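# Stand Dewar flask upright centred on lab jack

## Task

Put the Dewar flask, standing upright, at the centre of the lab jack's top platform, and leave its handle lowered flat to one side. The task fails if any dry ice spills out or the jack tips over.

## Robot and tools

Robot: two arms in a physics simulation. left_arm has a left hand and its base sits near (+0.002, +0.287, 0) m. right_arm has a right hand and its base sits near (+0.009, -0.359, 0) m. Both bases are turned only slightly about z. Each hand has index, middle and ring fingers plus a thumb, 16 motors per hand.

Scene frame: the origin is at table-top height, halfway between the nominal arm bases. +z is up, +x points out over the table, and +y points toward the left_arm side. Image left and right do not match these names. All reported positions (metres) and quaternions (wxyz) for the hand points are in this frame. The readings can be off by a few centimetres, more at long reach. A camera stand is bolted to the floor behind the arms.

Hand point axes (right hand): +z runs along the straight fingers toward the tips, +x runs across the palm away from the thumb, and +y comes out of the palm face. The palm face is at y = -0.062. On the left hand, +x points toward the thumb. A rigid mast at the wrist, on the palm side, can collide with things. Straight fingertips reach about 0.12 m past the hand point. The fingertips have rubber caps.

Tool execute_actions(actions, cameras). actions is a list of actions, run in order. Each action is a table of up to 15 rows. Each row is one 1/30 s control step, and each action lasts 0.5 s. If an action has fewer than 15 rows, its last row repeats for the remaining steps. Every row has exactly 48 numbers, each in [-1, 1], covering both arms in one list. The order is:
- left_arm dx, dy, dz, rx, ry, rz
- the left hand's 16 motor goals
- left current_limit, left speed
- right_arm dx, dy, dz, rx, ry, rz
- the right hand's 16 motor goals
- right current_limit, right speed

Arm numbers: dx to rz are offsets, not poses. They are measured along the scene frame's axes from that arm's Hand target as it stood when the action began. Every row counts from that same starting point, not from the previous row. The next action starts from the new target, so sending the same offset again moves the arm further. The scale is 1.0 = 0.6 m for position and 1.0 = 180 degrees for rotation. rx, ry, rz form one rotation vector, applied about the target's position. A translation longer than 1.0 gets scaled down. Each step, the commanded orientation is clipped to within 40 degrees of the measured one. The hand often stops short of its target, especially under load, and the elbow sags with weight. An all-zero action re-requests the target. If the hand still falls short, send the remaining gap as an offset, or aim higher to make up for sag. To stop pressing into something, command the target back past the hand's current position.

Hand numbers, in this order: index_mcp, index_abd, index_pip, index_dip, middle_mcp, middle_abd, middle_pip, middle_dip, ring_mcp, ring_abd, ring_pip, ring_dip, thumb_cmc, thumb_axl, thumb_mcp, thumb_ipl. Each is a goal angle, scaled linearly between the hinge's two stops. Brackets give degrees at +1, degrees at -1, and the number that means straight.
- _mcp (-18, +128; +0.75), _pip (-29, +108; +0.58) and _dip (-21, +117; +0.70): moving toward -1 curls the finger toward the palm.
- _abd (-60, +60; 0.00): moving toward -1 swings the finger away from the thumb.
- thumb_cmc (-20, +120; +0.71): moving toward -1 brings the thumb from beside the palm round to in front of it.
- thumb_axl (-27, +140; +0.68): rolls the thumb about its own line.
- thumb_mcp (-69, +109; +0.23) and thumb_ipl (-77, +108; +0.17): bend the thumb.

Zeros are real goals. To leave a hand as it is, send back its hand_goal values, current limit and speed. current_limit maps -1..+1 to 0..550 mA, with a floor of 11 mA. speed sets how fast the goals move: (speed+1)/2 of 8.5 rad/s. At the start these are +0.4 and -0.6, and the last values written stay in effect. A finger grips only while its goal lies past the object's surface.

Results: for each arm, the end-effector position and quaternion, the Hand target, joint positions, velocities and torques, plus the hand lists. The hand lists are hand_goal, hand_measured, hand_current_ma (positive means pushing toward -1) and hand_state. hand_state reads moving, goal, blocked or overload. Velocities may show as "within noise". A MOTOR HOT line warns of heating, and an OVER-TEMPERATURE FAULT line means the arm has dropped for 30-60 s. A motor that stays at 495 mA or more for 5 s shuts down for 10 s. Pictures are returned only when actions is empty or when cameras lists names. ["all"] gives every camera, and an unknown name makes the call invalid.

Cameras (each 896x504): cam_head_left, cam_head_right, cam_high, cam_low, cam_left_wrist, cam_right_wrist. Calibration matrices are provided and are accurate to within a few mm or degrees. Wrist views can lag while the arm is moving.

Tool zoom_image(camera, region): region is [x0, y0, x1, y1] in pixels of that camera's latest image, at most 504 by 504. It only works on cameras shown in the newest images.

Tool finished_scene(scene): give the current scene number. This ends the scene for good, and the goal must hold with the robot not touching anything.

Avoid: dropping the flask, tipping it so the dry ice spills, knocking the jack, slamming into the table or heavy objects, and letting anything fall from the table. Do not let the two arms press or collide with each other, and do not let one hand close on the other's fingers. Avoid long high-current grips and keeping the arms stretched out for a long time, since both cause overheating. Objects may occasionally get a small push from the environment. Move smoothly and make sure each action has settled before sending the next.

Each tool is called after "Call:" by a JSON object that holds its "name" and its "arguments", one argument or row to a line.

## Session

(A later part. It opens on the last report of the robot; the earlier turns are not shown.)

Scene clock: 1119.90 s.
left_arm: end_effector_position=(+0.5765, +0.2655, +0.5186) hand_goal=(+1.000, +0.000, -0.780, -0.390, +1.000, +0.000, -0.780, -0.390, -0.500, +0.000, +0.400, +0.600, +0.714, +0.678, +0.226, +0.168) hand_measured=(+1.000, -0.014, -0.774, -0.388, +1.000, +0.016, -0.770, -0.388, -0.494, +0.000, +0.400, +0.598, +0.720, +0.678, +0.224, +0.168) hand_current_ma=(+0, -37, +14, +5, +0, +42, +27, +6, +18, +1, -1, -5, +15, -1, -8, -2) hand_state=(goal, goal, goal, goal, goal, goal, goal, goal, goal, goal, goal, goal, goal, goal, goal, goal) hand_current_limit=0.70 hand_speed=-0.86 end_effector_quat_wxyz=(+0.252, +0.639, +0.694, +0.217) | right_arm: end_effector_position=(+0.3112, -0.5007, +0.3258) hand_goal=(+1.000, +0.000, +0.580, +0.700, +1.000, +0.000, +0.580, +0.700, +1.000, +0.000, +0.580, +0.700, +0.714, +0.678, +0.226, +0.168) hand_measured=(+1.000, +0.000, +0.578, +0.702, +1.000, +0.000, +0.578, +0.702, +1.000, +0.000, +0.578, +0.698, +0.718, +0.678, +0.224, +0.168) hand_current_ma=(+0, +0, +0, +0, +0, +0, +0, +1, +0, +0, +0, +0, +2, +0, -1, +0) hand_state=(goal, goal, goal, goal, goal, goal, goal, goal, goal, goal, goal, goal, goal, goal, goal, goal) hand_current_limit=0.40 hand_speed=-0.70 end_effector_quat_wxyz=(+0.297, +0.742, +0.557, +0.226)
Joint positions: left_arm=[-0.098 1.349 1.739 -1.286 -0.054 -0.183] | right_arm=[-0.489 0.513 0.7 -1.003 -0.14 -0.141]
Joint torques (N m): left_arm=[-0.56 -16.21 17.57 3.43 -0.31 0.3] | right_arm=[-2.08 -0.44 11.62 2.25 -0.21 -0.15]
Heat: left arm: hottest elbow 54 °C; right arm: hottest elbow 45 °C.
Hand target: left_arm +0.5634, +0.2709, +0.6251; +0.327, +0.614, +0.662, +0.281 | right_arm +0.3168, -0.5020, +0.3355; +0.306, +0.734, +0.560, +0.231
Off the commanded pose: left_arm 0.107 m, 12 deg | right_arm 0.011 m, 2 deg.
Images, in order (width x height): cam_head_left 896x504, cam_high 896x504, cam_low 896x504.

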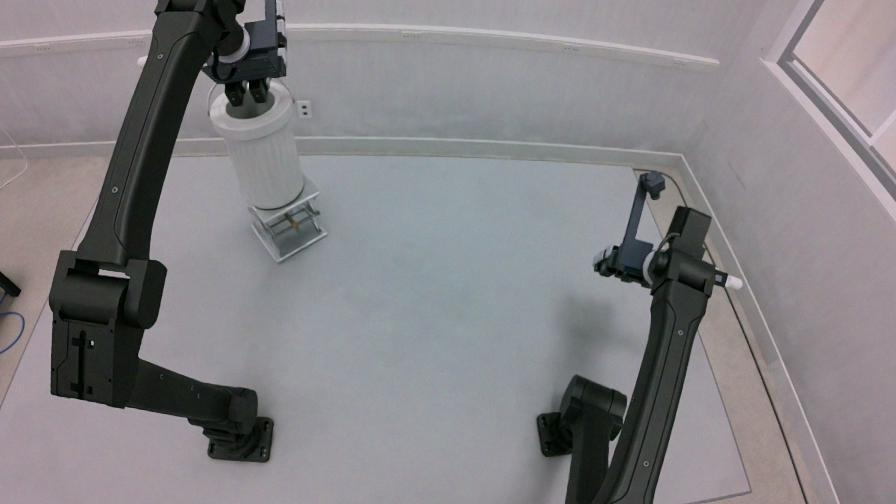

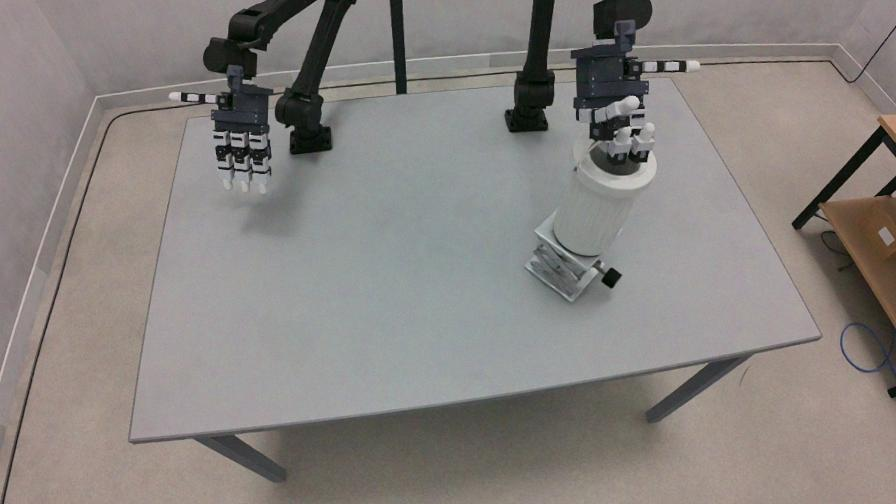

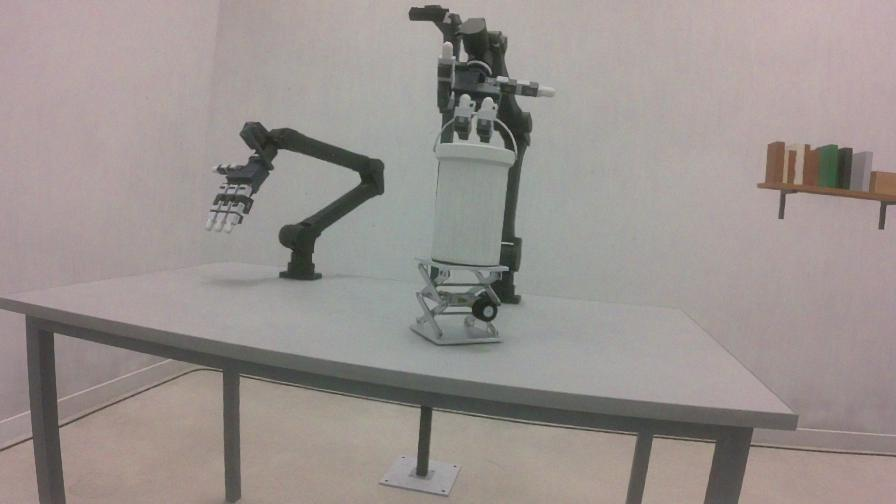

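Call:
{"name": "execute_actions", "arguments": {
  "actions": [
    [[0,0,0.02,0,0,0,1,0,-0.78,-0.39,1,0,-0.78,-0.39,-0.5,0,0.4,0.6,0.714,0.678,0.226,0.168,0.7,-0.86,0,0,0,0,0,0,1,0,0.58,0.7,1,0,0.58,0.7,1,0,0.58,0.7,0.714,0.678,0.226,0.168,0.4,-0.7]]
  ]
}}

Call:
{"name": "execute_actions", "arguments": {
  "actions": [
    [[0,-0.012,0.005,0,0,0,1,0,-0.78,-0.39,1,0,-0.78,-0.39,-0.5,0,0.4,0.6,0.714,0.678,0.226,0.168,0.7,-0.86,0,0,0,0,0,0,1,0,0.58,0.7,1,0,0.58,0.7,1,0,0.58,0.7,0.714,0.678,0.226,0.168,0.4,-0.7]]
  ],
  "cameras": ["cam_low","cam_head_left","cam_high"]
}}

Call:
{"name": "zoom_image", "arguments": {
  "camera": "cam_low",
  "region": [390, 200, 530, 300]
}}

Call:
{"name": "zoom_image", "arguments": {
  "camera": "cam_high",
  "region": [510, 90, 670, 290]
}}

Call:
{"name": "zoom_image", "arguments": {
  "camera": "cam_head_left",
  "region": [200, 80, 340, 240]
}}

Scene clock: 1133.87 s.
left_arm: end_effector_position=(+0.5765, +0.2655, +0.5186) hand_goal=(+1.000, +0.000, -0.780, -0.390, +1.000, +0.000, -0.780, -0.390, -0.500, +0.000, +0.400, +0.600, +0.714, +0.678, +0.226, +0.168) hand_measured=(+1.000, -0.014, -0.774, -0.388, +1.000, +0.016, -0.770, -0.388, -0.494, +0.000, +0.400, +0.598, +0.720, +0.678, +0.224, +0.168) hand_current_ma=(+0, -37, +14, +5, +0, +42, +27, +6, +18, +1, -1, -5, +15, -1, -8, -2) hand_state=(goal, goal, goal, goal, goal, goal, goal, goal, goal, goal, goal, goal, goal, goal, goal, goal) hand_current_limit=0.70 hand_speed=-0.86 end_effector_quat_wxyz=(+0.252, +0.639, +0.694, +0.217) | right_arm: end_effector_position=(+0.3112, -0.5007, +0.3258) hand_goal=(+1.000, +0.000, +0.580, +0.700, +1.000, +0.000, +0.580, +0.700, +1.000, +0.000, +0.580, +0.700, +0.714, +0.678, +0.226, +0.168) hand_measured=(+1.000, +0.000, +0.578, +0.702, +1.000, +0.000, +0.578, +0.702, +1.000, +0.000, +0.578, +0.698, +0.718, +0.678, +0.224, +0.168) hand_current_ma=(+0, +0, +0, +0, +0, +0, +0, +1, +0, +0, +0, +0, +2, +0, -1, +0) hand_state=(goal, goal, goal, goal, goal, goal, goal, goal, goal, goal, goal, goal, goal, goal, goal, goal) hand_current_limit=0.40 hand_speed=-0.70 end_effector_quat_wxyz=(+0.297, +0.742, +0.557, +0.226)
Joint positions: left_arm=[-0.098 1.349 1.739 -1.286 -0.054 -0.183] | right_arm=[-0.489 0.513 0.7 -1.003 -0.14 -0.141]
Joint torques (N m): left_arm=[-0.38 -15.27 20.57 2.36 -0.31 0.31] | right_arm=[-1.96 -0.26 11.62 2.25 -0.2 -0.12]
Heat: left arm: hottest elbow 56 °C; right arm: hottest elbow 45 °C.
Hand target: left_arm +0.5634, +0.2709, +0.6371; +0.327, +0.614, +0.662, +0.281 | right_arm +0.3168, -0.5020, +0.3355; +0.306, +0.734, +0.560, +0.231
Off the commanded pose: left_arm 0.119 m, 12 deg | right_arm 0.011 m, 2 deg.

Scene clock: 1134.67 s.
left_arm: end_effector_position=(+0.5756, +0.2659, +0.5200) hand_goal=(+1.000, +0.000, -0.780, -0.390, +1.000, +0.000, -0.780, -0.390, -0.500, +0.000, +0.400, +0.600, +0.714, +0.678, +0.226, +0.168) hand_measured=(+1.000, -0.014, -0.774, -0.388, +1.000, +0.016, -0.770, -0.388, -0.494, +0.000, +0.400, +0.598, +0.720, +0.678, +0.224, +0.168) hand_current_ma=(+0, -37, +14, +5, +0, +42, +27, +6, +18, +1, -1, -5, +15, -1, -8, -2) hand_state=(goal, goal, goal, goal, goal, goal, goal, goal, goal, goal, goal, goal, goal, goal, goal, goal) hand_current_limit=0.70 hand_speed=-0.86 end_effector_quat_wxyz=(+0.251, +0.639, +0.694, +0.217) | right_arm: end_effector_position=(+0.3112, -0.5007, +0.3258) hand_goal=(+1.000, +0.000, +0.580, +0.700, +1.000, +0.000, +0.580, +0.700, +1.000, +0.000, +0.580, +0.700, +0.714, +0.678, +0.226, +0.168) hand_measured=(+1.000, +0.000, +0.578, +0.702, +1.000, +0.000, +0.578, +0.702, +1.000, +0.000, +0.578, +0.698, +0.718, +0.678, +0.224, +0.168) hand_current_ma=(+0, +0, +0, +0, +0, +0, +0, +1, +0, +0, +0, +0, +2, +0, -1, +0) hand_state=(goal, goal, goal, goal, goal, goal, goal, goal, goal, goal, goal, goal, goal, goal, goal, goal) hand_current_limit=0.40 hand_speed=-0.70 end_effector_quat_wxyz=(+0.297, +0.742, +0.557, +0.226)
Joint positions: left_arm=[-0.098 1.349 1.744 -1.292 -0.055 -0.183] | right_arm=[-0.489 0.513 0.7 -1.003 -0.14 -0.141]
Joint torques (N m): left_arm=[-1.96 -14.97 21.15 2.28 -0.63 0.17] | right_arm=[-1.79 -0.44 11.45 2.26 -0.2 -0.14]
Heat: left arm: hottest elbow 57 °C; right arm: hottest elbow 45 °C.
Hand target: left_arm +0.5634, +0.2637, +0.6401; +0.327, +0.614, +0.662, +0.281 | right_arm +0.3168, -0.5020, +0.3355; +0.306, +0.734, +0.560, +0.231
Off the commanded pose: left_arm 0.121 m, 12 deg | right_arm 0.011 m, 2 deg.
Images, in order (width x height): cam_head_left 896x504, cam_high 896x504, cam_low 896x504.

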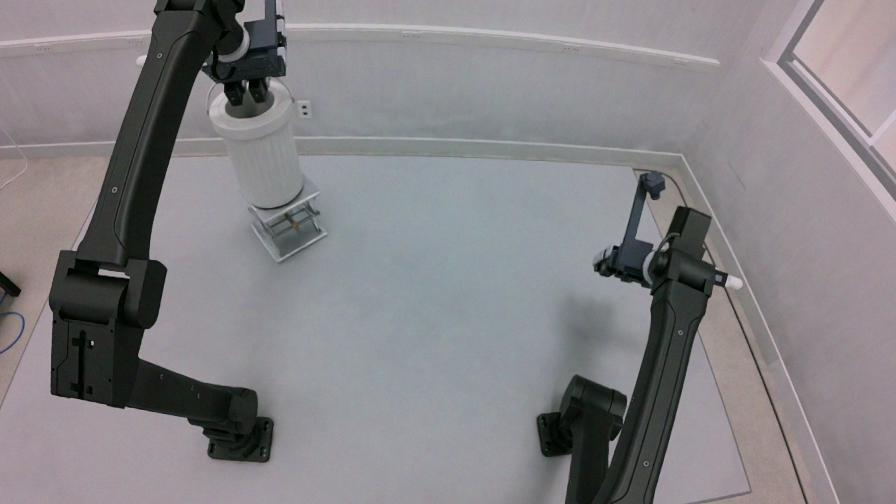

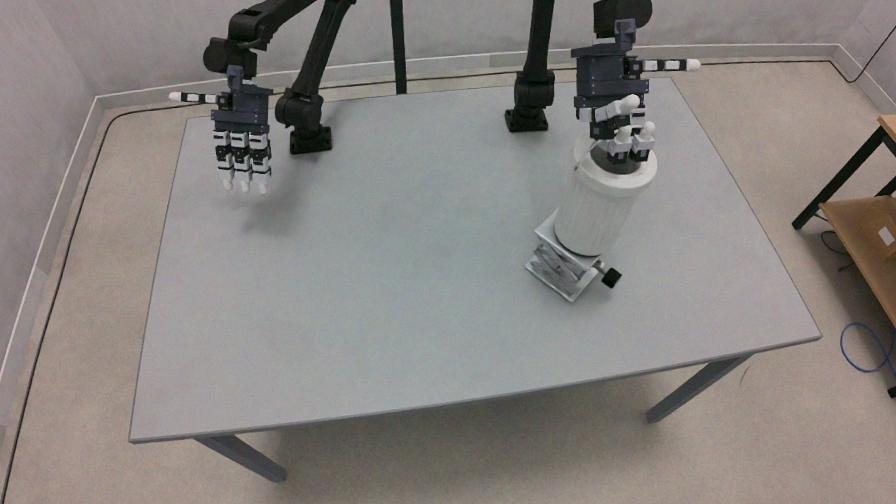

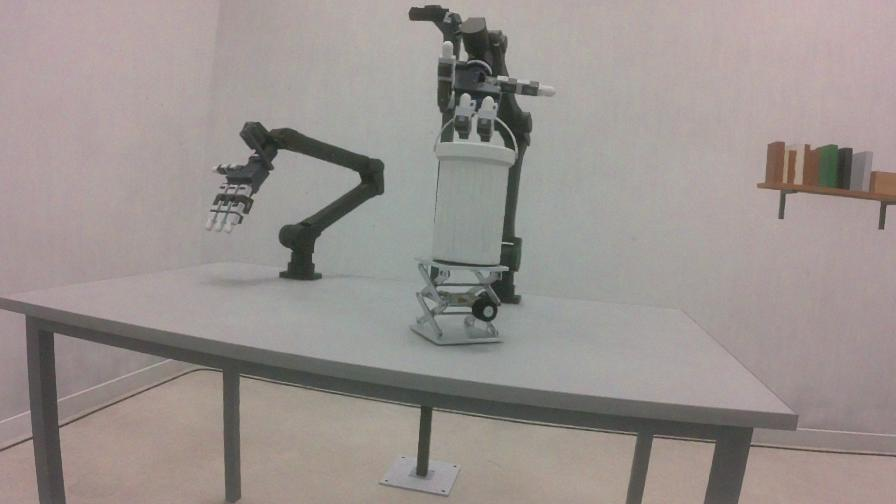

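Scaled by 3.600.

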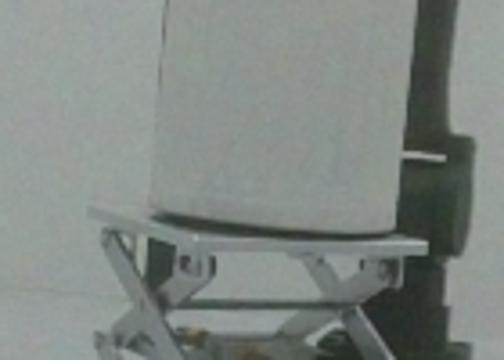

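Scaled by 2.520.

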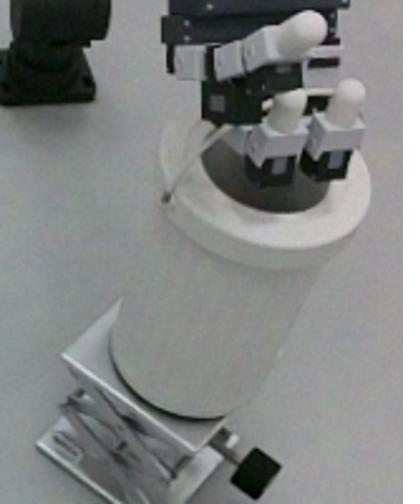

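Scaled by 3.150.

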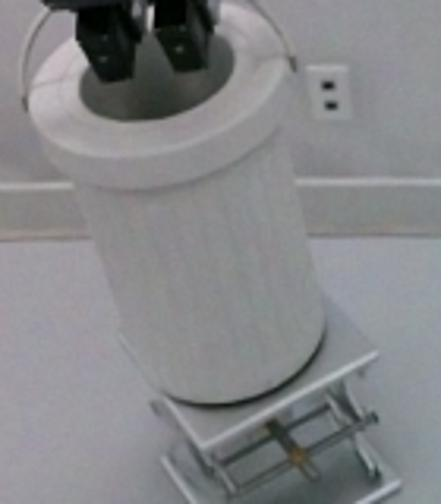

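Call:
{"name": "execute_actions", "arguments": {
  "actions": [
    [[0,-0.006,0.015,0,0,0,1,0,-0.78,-0.39,1,0,-0.78,-0.39,-0.5,0,0.4,0.6,0.714,0.678,0.226,0.168,0.7,-0.86,0,0,0,0,0,0,1,0,0.58,0.7,1,0,0.58,0.7,1,0,0.58,0.7,0.714,0.678,0.226,0.168,0.4,-0.7]]
  ],
  "cameras": ["cam_low","cam_head_left","cam_high"]
}}

Call:
{"name": "zoom_image", "arguments": {
  "camera": "cam_low",
  "region": [390, 200, 530, 300]
}}

Call:
{"name": "zoom_image", "arguments": {
  "camera": "cam_high",
  "region": [510, 90, 670, 290]
}}

Call:
{"name": "zoom_image", "arguments": {
  "camera": "cam_head_left",
  "region": [200, 80, 340, 240]
}}

Scene clock: 1142.77 s.
left_arm: end_effector_position=(+0.5793, +0.2666, +0.5307) hand_goal=(+1.000, +0.000, -0.780, -0.390, +1.000, +0.000, -0.780, -0.390, -0.500, +0.000, +0.400, +0.600, +0.714, +0.678, +0.226, +0.168) hand_measured=(+1.000, -0.014, -0.774, -0.388, +1.000, +0.016, -0.770, -0.388, -0.494, +0.000, +0.400, +0.598, +0.720, +0.678, +0.224, +0.168) hand_current_ma=(+0, -37, +14, +5, +0, +42, +27, +6, +18, +1, -1, -5, +15, -1, -8, -2) hand_state=(goal, goal, goal, goal, goal, goal, goal, goal, goal, goal, goal, goal, goal, goal, goal, goal) hand_current_limit=0.70 hand_speed=-0.86 end_effector_quat_wxyz=(+0.249, +0.637, +0.696, +0.219) | right_arm: end_effector_position=(+0.3112, -0.5007, +0.3258) hand_goal=(+1.000, +0.000, +0.580, +0.700, +1.000, +0.000, +0.580, +0.700, +1.000, +0.000, +0.580, +0.700, +0.714, +0.678, +0.226, +0.168) hand_measured=(+1.000, +0.000, +0.578, +0.702, +1.000, +0.000, +0.578, +0.702, +1.000, +0.000, +0.578, +0.698, +0.718, +0.678, +0.224, +0.168) hand_current_ma=(+0, +0, +0, +0, +0, +0, +0, +1, +0, +0, +0, +0, +2, +0, -1, +0) hand_state=(goal, goal, goal, goal, goal, goal, goal, goal, goal, goal, goal, goal, goal, goal, goal, goal) hand_current_limit=0.40 hand_speed=-0.70 end_effector_quat_wxyz=(+0.297, +0.742, +0.557, +0.226)
Joint positions: left_arm=[-0.098 1.37 1.795 -1.321 -0.062 -0.185] | right_arm=[-0.489 0.513 0.7 -1.003 -0.14 -0.141]
Joint torques (N m): left_arm=[-2.37 -15.27 20.7 2.21 -0.62 0.11] | right_arm=[-2.14 -0.85 11.43 2.25 -0.19 -0.15]
Heat: left arm: hottest elbow 58 °C; right arm: hottest elbow 45 °C.
Hand target: left_arm +0.5634, +0.2601, +0.6491; +0.327, +0.614, +0.662, +0.281 | right_arm +0.3168, -0.5020, +0.3355; +0.306, +0.734, +0.560, +0.231
Off the commanded pose: left_arm 0.120 m, 12 deg | right_arm 0.011 m, 2 deg.
Images, in order (width x height): cam_head_left 896x504, cam_high 896x504, cam_low 896x504.

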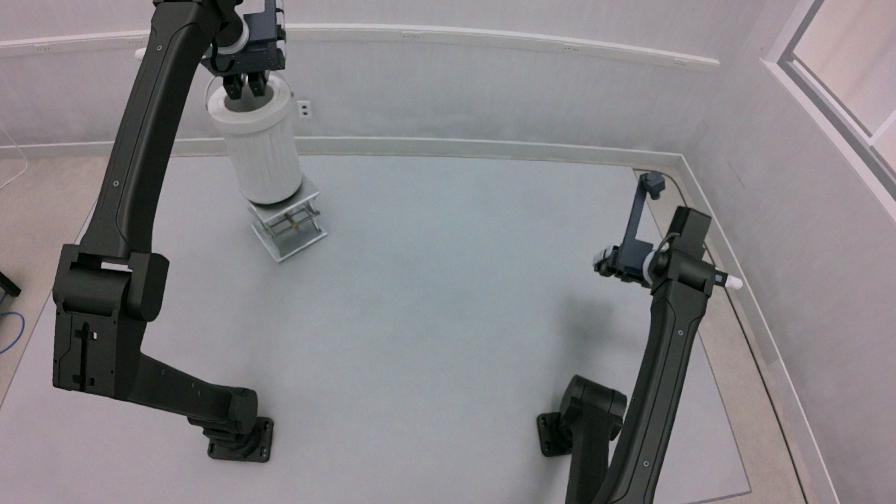

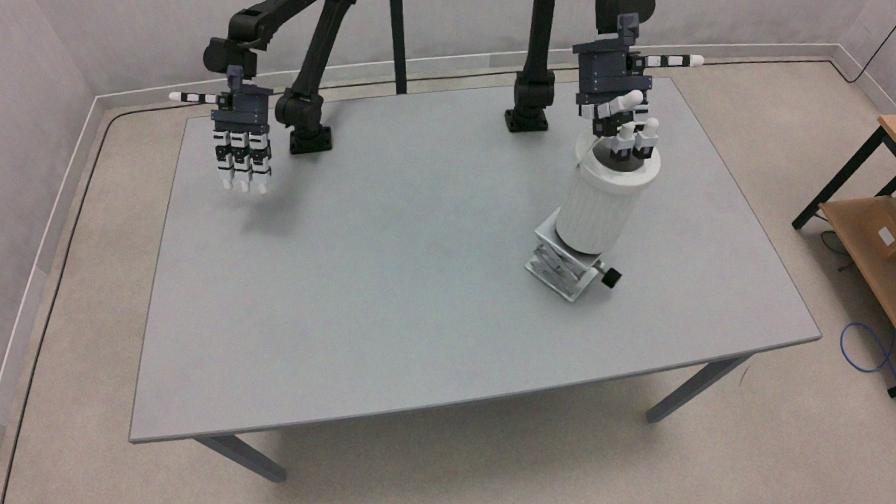

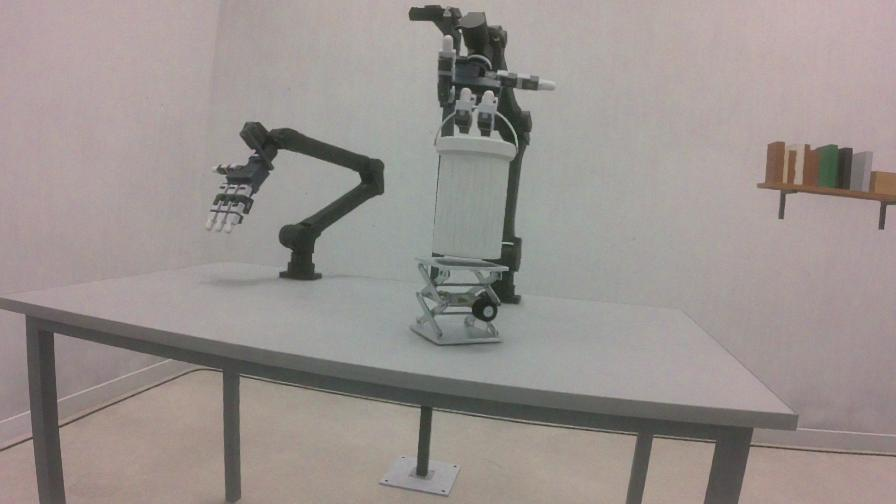

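Scaled by 3.600.

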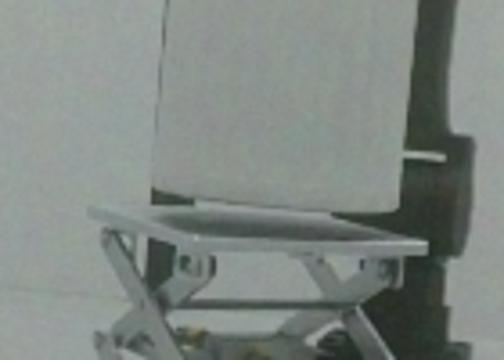

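Scaled by 2.520.

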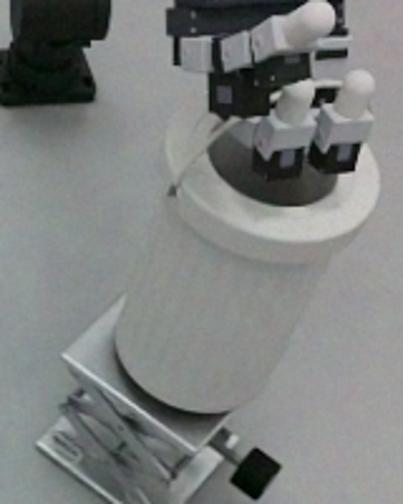

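Scaled by 3.150.

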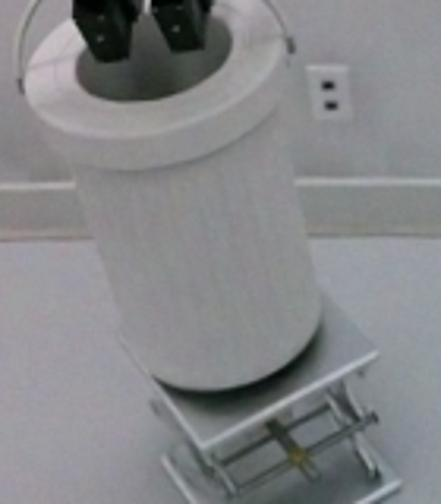

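Call:
{"name": "execute_actions", "arguments": {
  "actions": [
    [[-0.004,-0.018,0,0,0,0,1,0,-0.78,-0.39,1,0,-0.78,-0.39,-0.5,0,0.4,0.6,0.714,0.678,0.226,0.168,0.7,-0.86,0,0,0,0,0,0,1,0,0.58,0.7,1,0,0.58,0.7,1,0,0.58,0.7,0.714,0.678,0.226,0.168,0.4,-0.7]]
  ],
  "cameras": ["cam_low","cam_head_left","cam_high"]
}}

Call:
{"name": "zoom_image", "arguments": {
  "camera": "cam_low",
  "region": [390, 200, 530, 300]
}}

Call:
{"name": "zoom_image", "arguments": {
  "camera": "cam_high",
  "region": [510, 90, 670, 290]
}}

Call:
{"name": "zoom_image", "arguments": {
  "camera": "cam_head_left",
  "region": [200, 80, 340, 240]
}}

Scene clock: 1152.93 s.
left_arm: end_effector_position=(+0.5773, +0.2478, +0.5309) hand_goal=(+1.000, +0.000, -0.780, -0.390, +1.000, +0.000, -0.780, -0.390, -0.500, +0.000, +0.400, +0.600, +0.714, +0.678, +0.226, +0.168) hand_measured=(+1.000, -0.014, -0.774, -0.388, +1.000, +0.018, -0.770, -0.388, -0.494, +0.000, +0.400, +0.598, +0.720, +0.678, +0.224, +0.168) hand_current_ma=(+0, -37, +14, +5, +0, +44, +27, +6, +18, +1, -1, -5, +15, -1, -8, -2) hand_state=(goal, goal, goal, goal, goal, goal, goal, goal, goal, goal, goal, goal, goal, goal, goal, goal) hand_current_limit=0.70 hand_speed=-0.86 end_effector_quat_wxyz=(+0.249, +0.644, +0.690, +0.220) | right_arm: end_effector_position=(+0.3112, -0.5007, +0.3258) hand_goal=(+1.000, +0.000, +0.580, +0.700, +1.000, +0.000, +0.580, +0.700, +1.000, +0.000, +0.580, +0.700, +0.714, +0.678, +0.226, +0.168) hand_measured=(+1.000, +0.000, +0.578, +0.702, +1.000, +0.000, +0.578, +0.702, +1.000, +0.000, +0.578, +0.698, +0.718, +0.678, +0.224, +0.168) hand_current_ma=(+0, +0, +0, +0, +0, +0, +0, +1, +0, +0, +0, +0, +2, +0, -1, +0) hand_state=(goal, goal, goal, goal, goal, goal, goal, goal, goal, goal, goal, goal, goal, goal, goal, goal) hand_current_limit=0.40 hand_speed=-0.70 end_effector_quat_wxyz=(+0.297, +0.742, +0.557, +0.226)
Joint positions: left_arm=[-0.139 1.37 1.795 -1.323 -0.083 -0.2] | right_arm=[-0.489 0.513 0.7 -1.003 -0.14 -0.141]
Joint torques (N m): left_arm=[-2.26 -15.44 20.49 2.24 -0.68 0.08] | right_arm=[-2.02 -0.85 11.56 2.25 -0.2 -0.15]
Heat: left arm: hottest elbow 61 °C; right arm: hottest elbow 45 °C.
Hand target: left_arm +0.5610, +0.2493, +0.6491; +0.327, +0.614, +0.662, +0.281 | right_arm +0.3168, -0.5020, +0.3355; +0.306, +0.734, +0.560, +0.231
Off the commanded pose: left_arm 0.119 m, 12 deg | right_arm 0.011 m, 2 deg.
Images, in order (width x height): cam_head_left 896x504, cam_high 896x504, cam_low 896x504.

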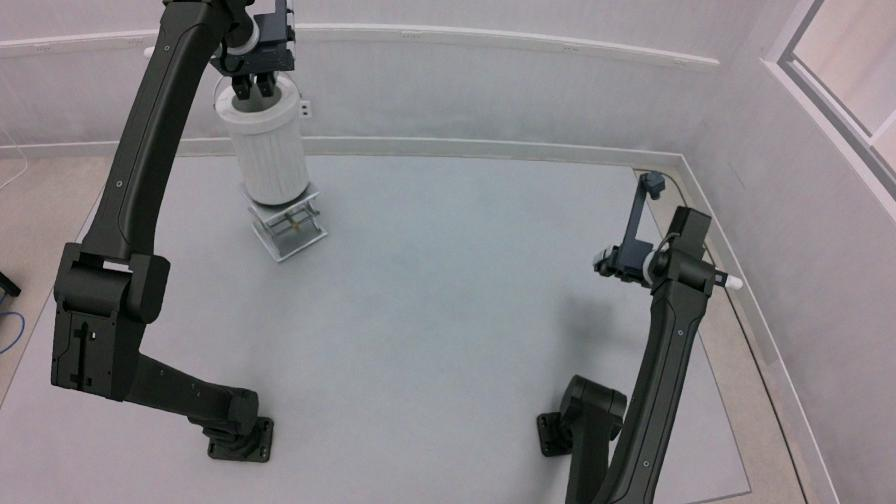

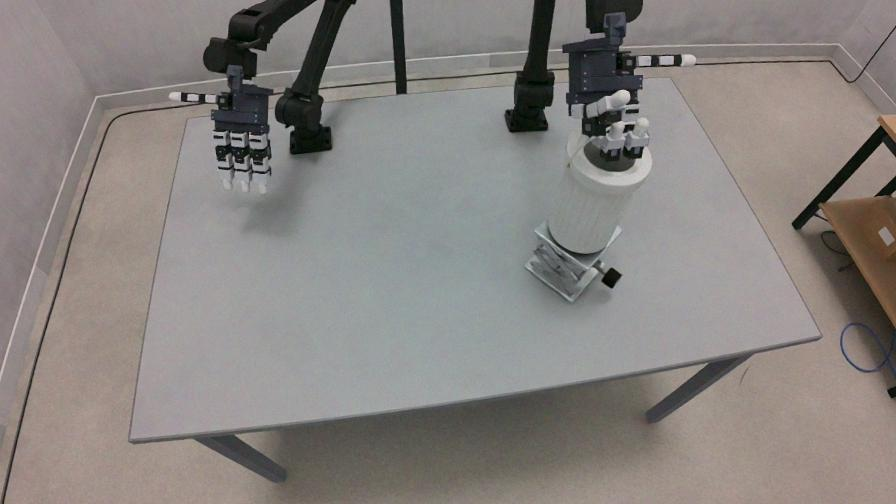

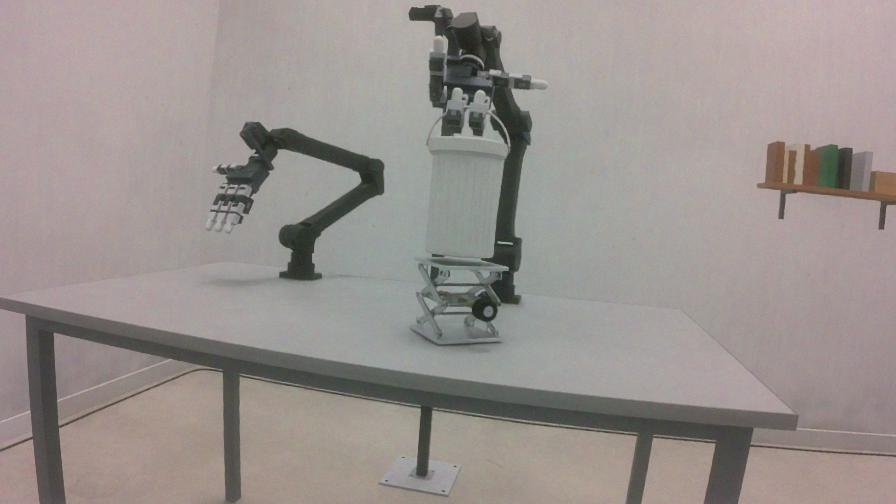

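Scaled by 3.600.

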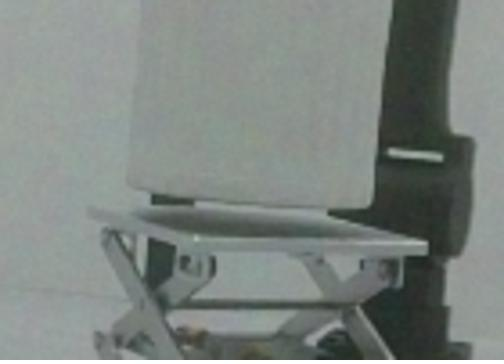

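Scaled by 2.520.

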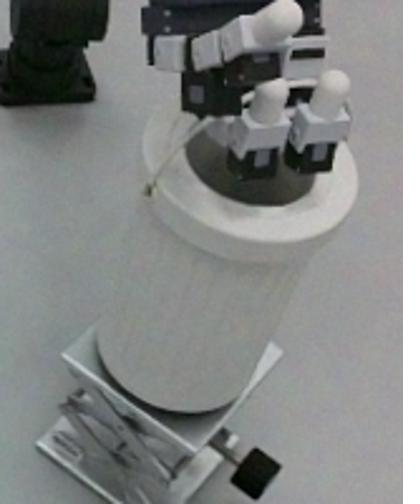

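Scaled by 3.150.

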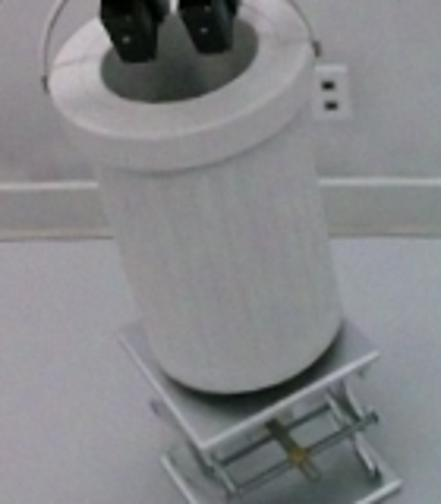

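Call:
{"name": "execute_actions", "arguments": {
  "actions": [
    [[0,0.003,-0.02,0,0,0,1,0,-0.78,-0.39,1,0,-0.78,-0.39,-0.5,0,0.4,0.6,0.714,0.678,0.226,0.168,0.7,-0.86,0,0,0,0,0,0,1,0,0.58,0.7,1,0,0.58,0.7,1,0,0.58,0.7,0.714,0.678,0.226,0.168,0.4,-0.7]]
  ]
}}

Call:
{"name": "execute_actions", "arguments": {
  "actions": [
    [[0,0,-0.02,0,0,0,1,0,-0.78,-0.39,1,0,-0.78,-0.39,-0.5,0,0.4,0.6,0.714,0.678,0.226,0.168,0.7,-0.86,0,0,0,0,0,0,1,0,0.58,0.7,1,0,0.58,0.7,1,0,0.58,0.7,0.714,0.678,0.226,0.168,0.4,-0.7]]
  ],
  "cameras": ["cam_low","cam_head_left","cam_high"]
}}

Call:
{"name": "zoom_image", "arguments": {
  "camera": "cam_low",
  "region": [390, 200, 530, 300]
}}

Call:
{"name": "zoom_image", "arguments": {
  "camera": "cam_high",
  "region": [510, 90, 670, 290]
}}

Call:
{"name": "zoom_image", "arguments": {
  "camera": "cam_head_left",
  "region": [200, 80, 340, 240]
}}

Scene clock: 1163.63 s.
left_arm: end_effector_position=(+0.5773, +0.2478, +0.5309) hand_goal=(+1.000, +0.000, -0.780, -0.390, +1.000, +0.000, -0.780, -0.390, -0.500, +0.000, +0.400, +0.600, +0.714, +0.678, +0.226, +0.168) hand_measured=(+1.000, -0.014, -0.774, -0.388, +1.000, +0.018, -0.770, -0.388, -0.494, +0.000, +0.400, +0.598, +0.720, +0.678, +0.224, +0.168) hand_current_ma=(+0, -37, +14, +5, +0, +44, +27, +6, +18, +1, -1, -5, +15, -1, -8, -2) hand_state=(goal, goal, goal, goal, goal, goal, goal, goal, goal, goal, goal, goal, goal, goal, goal, goal) hand_current_limit=0.70 hand_speed=-0.86 end_effector_quat_wxyz=(+0.249, +0.644, +0.690, +0.220) | right_arm: end_effector_position=(+0.3112, -0.5007, +0.3258) hand_goal=(+1.000, +0.000, +0.580, +0.700, +1.000, +0.000, +0.580, +0.700, +1.000, +0.000, +0.580, +0.700, +0.714, +0.678, +0.226, +0.168) hand_measured=(+1.000, +0.000, +0.578, +0.702, +1.000, +0.000, +0.578, +0.702, +1.000, +0.000, +0.578, +0.698, +0.718, +0.678, +0.224, +0.168) hand_current_ma=(+0, +0, +0, +0, +0, +0, +0, +1, +0, +0, +0, +0, +2, +0, -1, +0) hand_state=(goal, goal, goal, goal, goal, goal, goal, goal, goal, goal, goal, goal, goal, goal, goal, goal) hand_current_limit=0.40 hand_speed=-0.70 end_effector_quat_wxyz=(+0.297, +0.742, +0.557, +0.226)
Joint positions: left_arm=[-0.139 1.37 1.795 -1.323 -0.083 -0.2] | right_arm=[-0.489 0.513 0.7 -1.003 -0.14 -0.141]
Joint torques (N m): left_arm=[-1.96 -16.44 17.43 3.38 -0.59 0.11] | right_arm=[-1.9 -0.73 11.54 2.24 -0.18 -0.14]
Heat: left arm: hottest elbow 63 °C; right arm: hottest elbow 45 °C.
Hand target: left_arm +0.5610, +0.2511, +0.6371; +0.327, +0.614, +0.662, +0.281 | right_arm +0.3168, -0.5020, +0.3355; +0.306, +0.734, +0.560, +0.231
Off the commanded pose: left_arm 0.108 m, 12 deg | right_arm 0.011 m, 2 deg.

Scene clock: 1164.43 s.
left_arm: end_effector_position=(+0.5805, +0.2473, +0.5358) hand_goal=(+1.000, +0.000, -0.780, -0.390, +1.000, +0.000, -0.780, -0.390, -0.500, +0.000, +0.400, +0.600, +0.714, +0.678, +0.226, +0.168) hand_measured=(+1.000, -0.014, -0.774, -0.388, +1.000, +0.018, -0.770, -0.388, -0.494, +0.000, +0.400, +0.598, +0.720, +0.678, +0.224, +0.168) hand_current_ma=(+0, -37, +14, +5, +0, +44, +27, +6, +18, +1, -1, -5, +15, -1, -8, -2) hand_state=(goal, goal, goal, goal, goal, goal, goal, goal, goal, goal, goal, goal, goal, goal, goal, goal) hand_current_limit=0.70 hand_speed=-0.86 end_effector_quat_wxyz=(+0.258, +0.641, +0.687, +0.226) | right_arm: end_effector_position=(+0.3112, -0.5007, +0.3258) hand_goal=(+1.000, +0.000, +0.580, +0.700, +1.000, +0.000, +0.580, +0.700, +1.000, +0.000, +0.580, +0.700, +0.714, +0.678, +0.226, +0.168) hand_measured=(+1.000, +0.000, +0.578, +0.702, +1.000, +0.000, +0.578, +0.702, +1.000, +0.000, +0.578, +0.698, +0.718, +0.678, +0.224, +0.168) hand_current_ma=(+0, +0, +0, +0, +0, +0, +0, +1, +0, +0, +0, +0, +2, +0, -1, +0) hand_state=(goal, goal, goal, goal, goal, goal, goal, goal, goal, goal, goal, goal, goal, goal, goal, goal) hand_current_limit=0.40 hand_speed=-0.70 end_effector_quat_wxyz=(+0.297, +0.742, +0.557, +0.226)
Joint positions: left_arm=[-0.139 1.37 1.795 -1.3 -0.083 -0.2] | right_arm=[-0.489 0.513 0.7 -1.003 -0.14 -0.141]
Joint torques (N m): left_arm=[-1.9 -16.91 14.5 3.69 -0.59 0.11] | right_arm=[-2.2 -0.79 11.73 2.15 -0.19 -0.15]
Heat: left arm: hottest elbow 63 °C; right arm: hottest elbow 45 °C.
Hand target: left_arm +0.5610, +0.2511, +0.6251; +0.327, +0.614, +0.662, +0.281 | right_arm +0.3168, -0.5020, +0.3355; +0.306, +0.734, +0.560, +0.231
Off the commanded pose: left_arm 0.091 m, 11 deg | right_arm 0.011 m, 2 deg.
Images, in order (width x height): cam_head_left 896x504, cam_high 896x504, cam_low 896x504.

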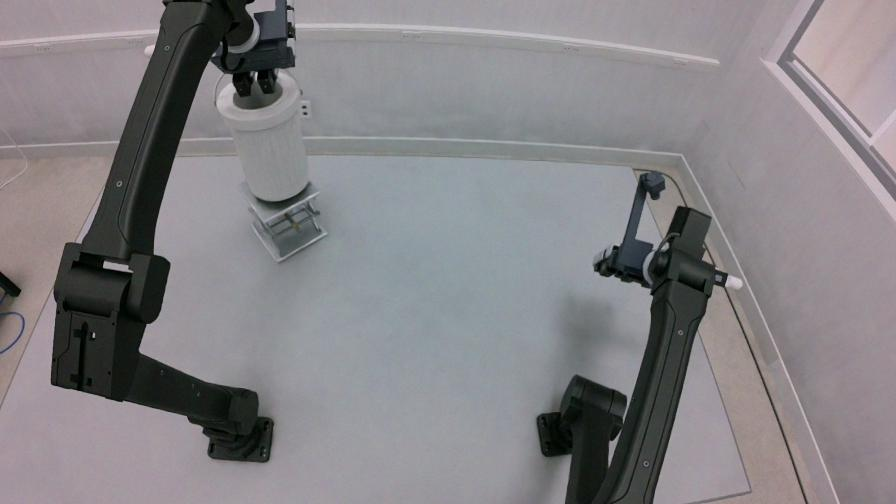

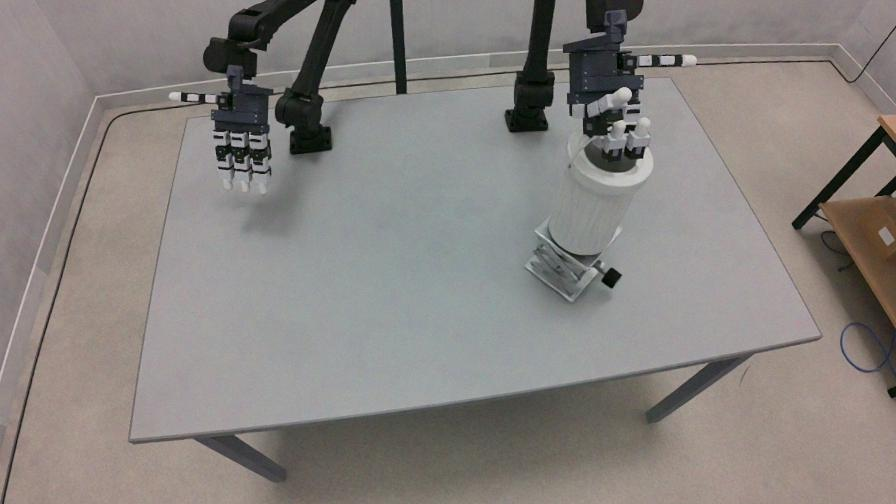

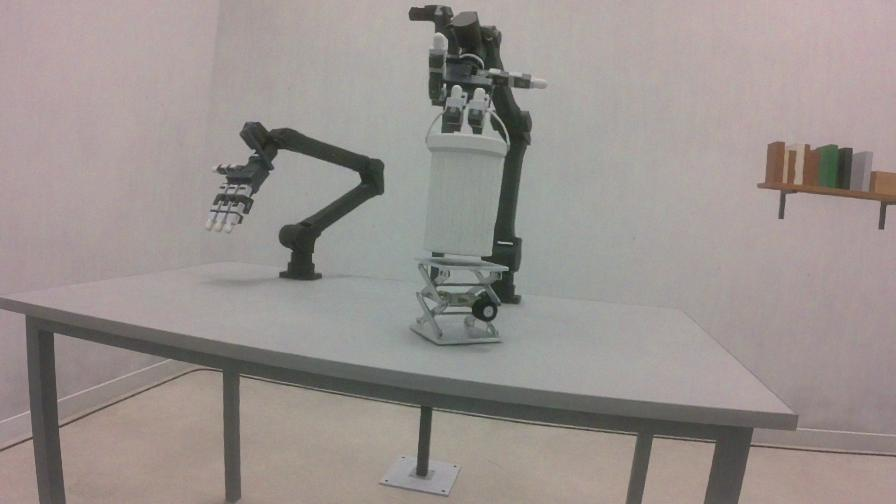

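Scaled by 3.600.

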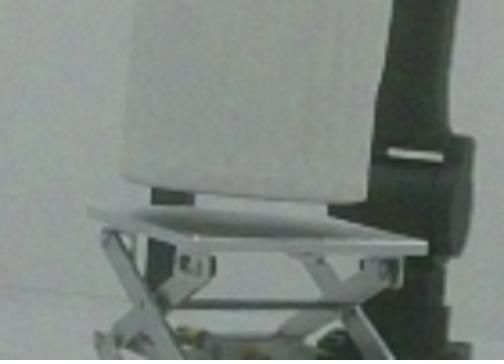

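Scaled by 2.520.

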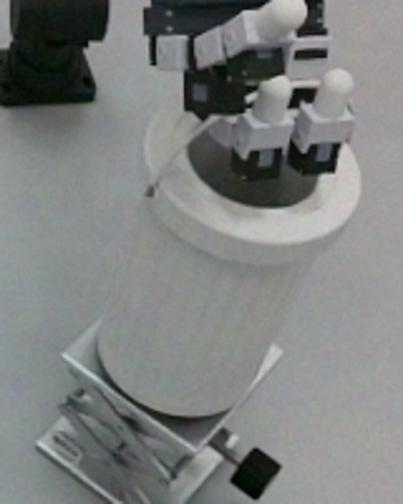

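Scaled by 3.150.

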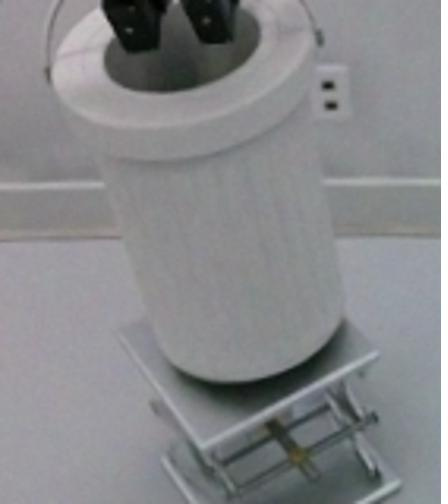

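Call:
{"name": "execute_actions", "arguments": {
  "actions": [
    [[-0.006,0,-0.018,0,0,0,1,0,-0.78,-0.39,1,0,-0.78,-0.39,-0.5,0,0.4,0.6,0.714,0.678,0.226,0.168,0.7,-0.86,0,0,0,0,0,0,1,0,0.58,0.7,1,0,0.58,0.7,1,0,0.58,0.7,0.714,0.678,0.226,0.168,0.4,-0.7]]
  ],
  "cameras": ["cam_low","cam_head_left","cam_high"]
}}

Call:
{"name": "zoom_image", "arguments": {
  "camera": "cam_low",
  "region": [390, 200, 530, 300]
}}

Call:
{"name": "zoom_image", "arguments": {
  "camera": "cam_high",
  "region": [510, 90, 670, 290]
}}

Call:
{"name": "zoom_image", "arguments": {
  "camera": "cam_head_left",
  "region": [200, 80, 340, 240]
}}

Scene clock: 1171.53 s.
left_arm: end_effector_position=(+0.5816, +0.2471, +0.5305) hand_goal=(+1.000, +0.000, -0.780, -0.390, +1.000, +0.000, -0.780, -0.390, -0.500, +0.000, +0.400, +0.600, +0.714, +0.678, +0.226, +0.168) hand_measured=(+1.000, -0.014, -0.774, -0.388, +1.000, +0.018, -0.770, -0.388, -0.494, +0.000, +0.400, +0.598, +0.720, +0.678, +0.224, +0.168) hand_current_ma=(+0, -37, +14, +5, +0, +44, +27, +6, +18, +1, -1, -5, +15, -1, -8, -2) hand_state=(goal, goal, goal, goal, goal, goal, goal, goal, goal, goal, goal, goal, goal, goal, goal, goal) hand_current_limit=0.70 hand_speed=-0.86 end_effector_quat_wxyz=(+0.261, +0.640, +0.686, +0.228) | right_arm: end_effector_position=(+0.3112, -0.5007, +0.3258) hand_goal=(+1.000, +0.000, +0.580, +0.700, +1.000, +0.000, +0.580, +0.700, +1.000, +0.000, +0.580, +0.700, +0.714, +0.678, +0.226, +0.168) hand_measured=(+1.000, +0.000, +0.578, +0.702, +1.000, +0.000, +0.578, +0.702, +1.000, +0.000, +0.578, +0.698, +0.718, +0.678, +0.224, +0.168) hand_current_ma=(+0, +0, +0, +0, +0, +0, +0, +1, +0, +0, +0, +0, +2, +0, -1, +0) hand_state=(goal, goal, goal, goal, goal, goal, goal, goal, goal, goal, goal, goal, goal, goal, goal, goal) hand_current_limit=0.40 hand_speed=-0.70 end_effector_quat_wxyz=(+0.297, +0.742, +0.557, +0.226)
Joint positions: left_arm=[-0.139 1.362 1.767 -1.272 -0.083 -0.2] | right_arm=[-0.489 0.513 0.7 -1.003 -0.14 -0.141]
Joint torques (N m): left_arm=[-2.14 -18.08 12.94 3.73 -0.58 0.12] | right_arm=[-2.02 -0.67 11.6 2.33 -0.19 -0.15]
Heat: left arm: hottest elbow 62 °C; right arm: hottest elbow 45 °C.
Hand target: left_arm +0.5574, +0.2511, +0.6143; +0.327, +0.614, +0.662, +0.281 | right_arm +0.3168, -0.5020, +0.3355; +0.306, +0.734, +0.560, +0.231
Off the commanded pose: left_arm 0.087 m, 10 deg | right_arm 0.011 m, 2 deg.
Images, in order (width x height): cam_head_left 896x504, cam_high 896x504, cam_low 896x504.

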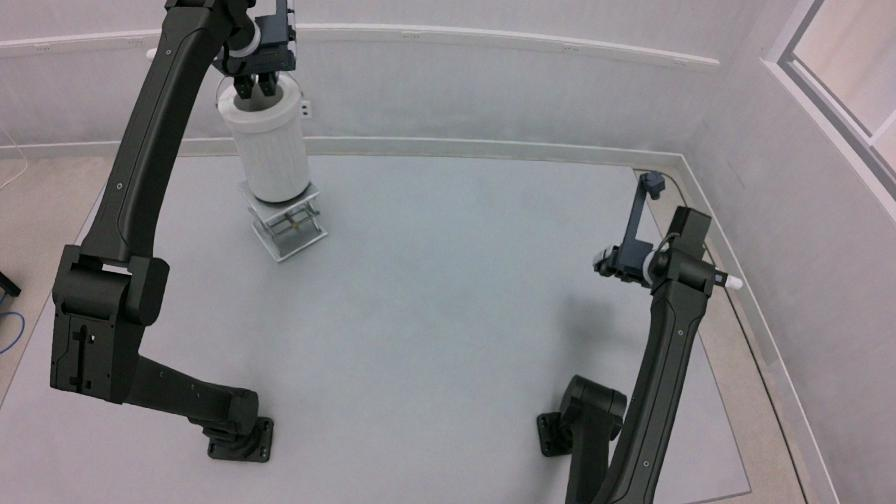

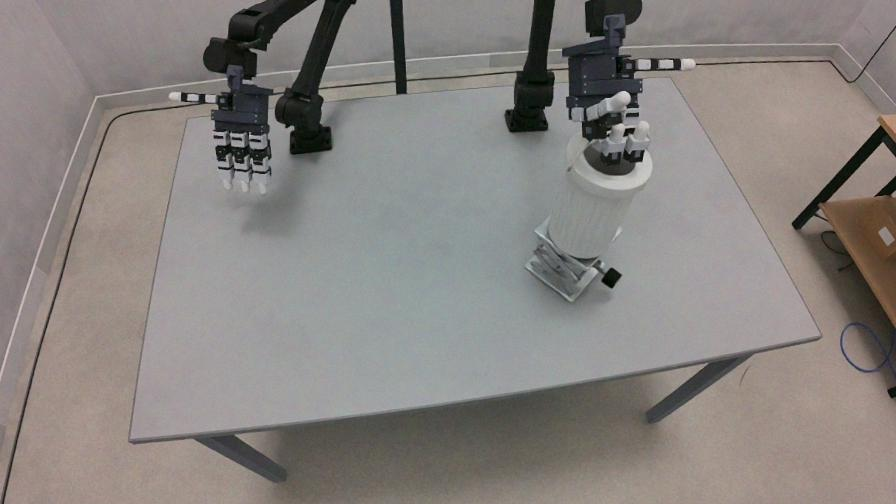

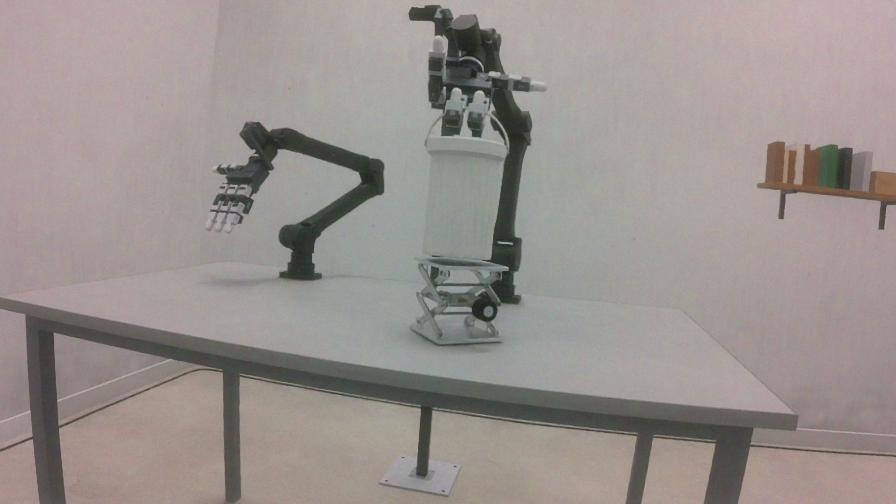

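Scaled by 3.600.

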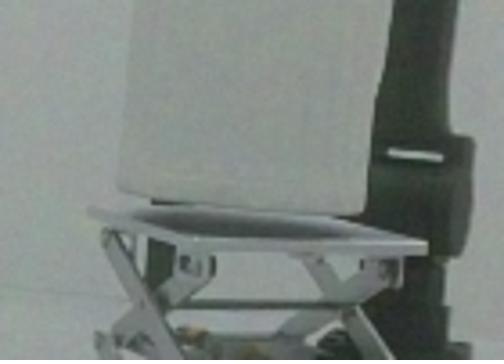

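Scaled by 2.520.

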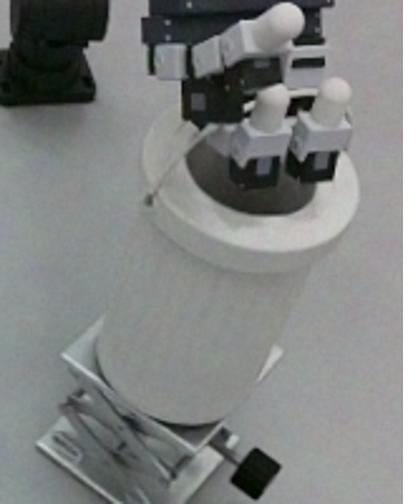

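Scaled by 3.150.

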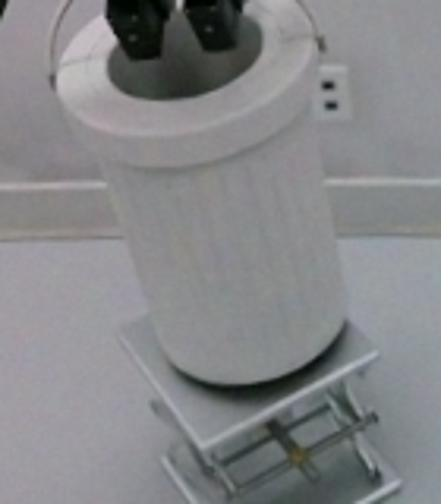

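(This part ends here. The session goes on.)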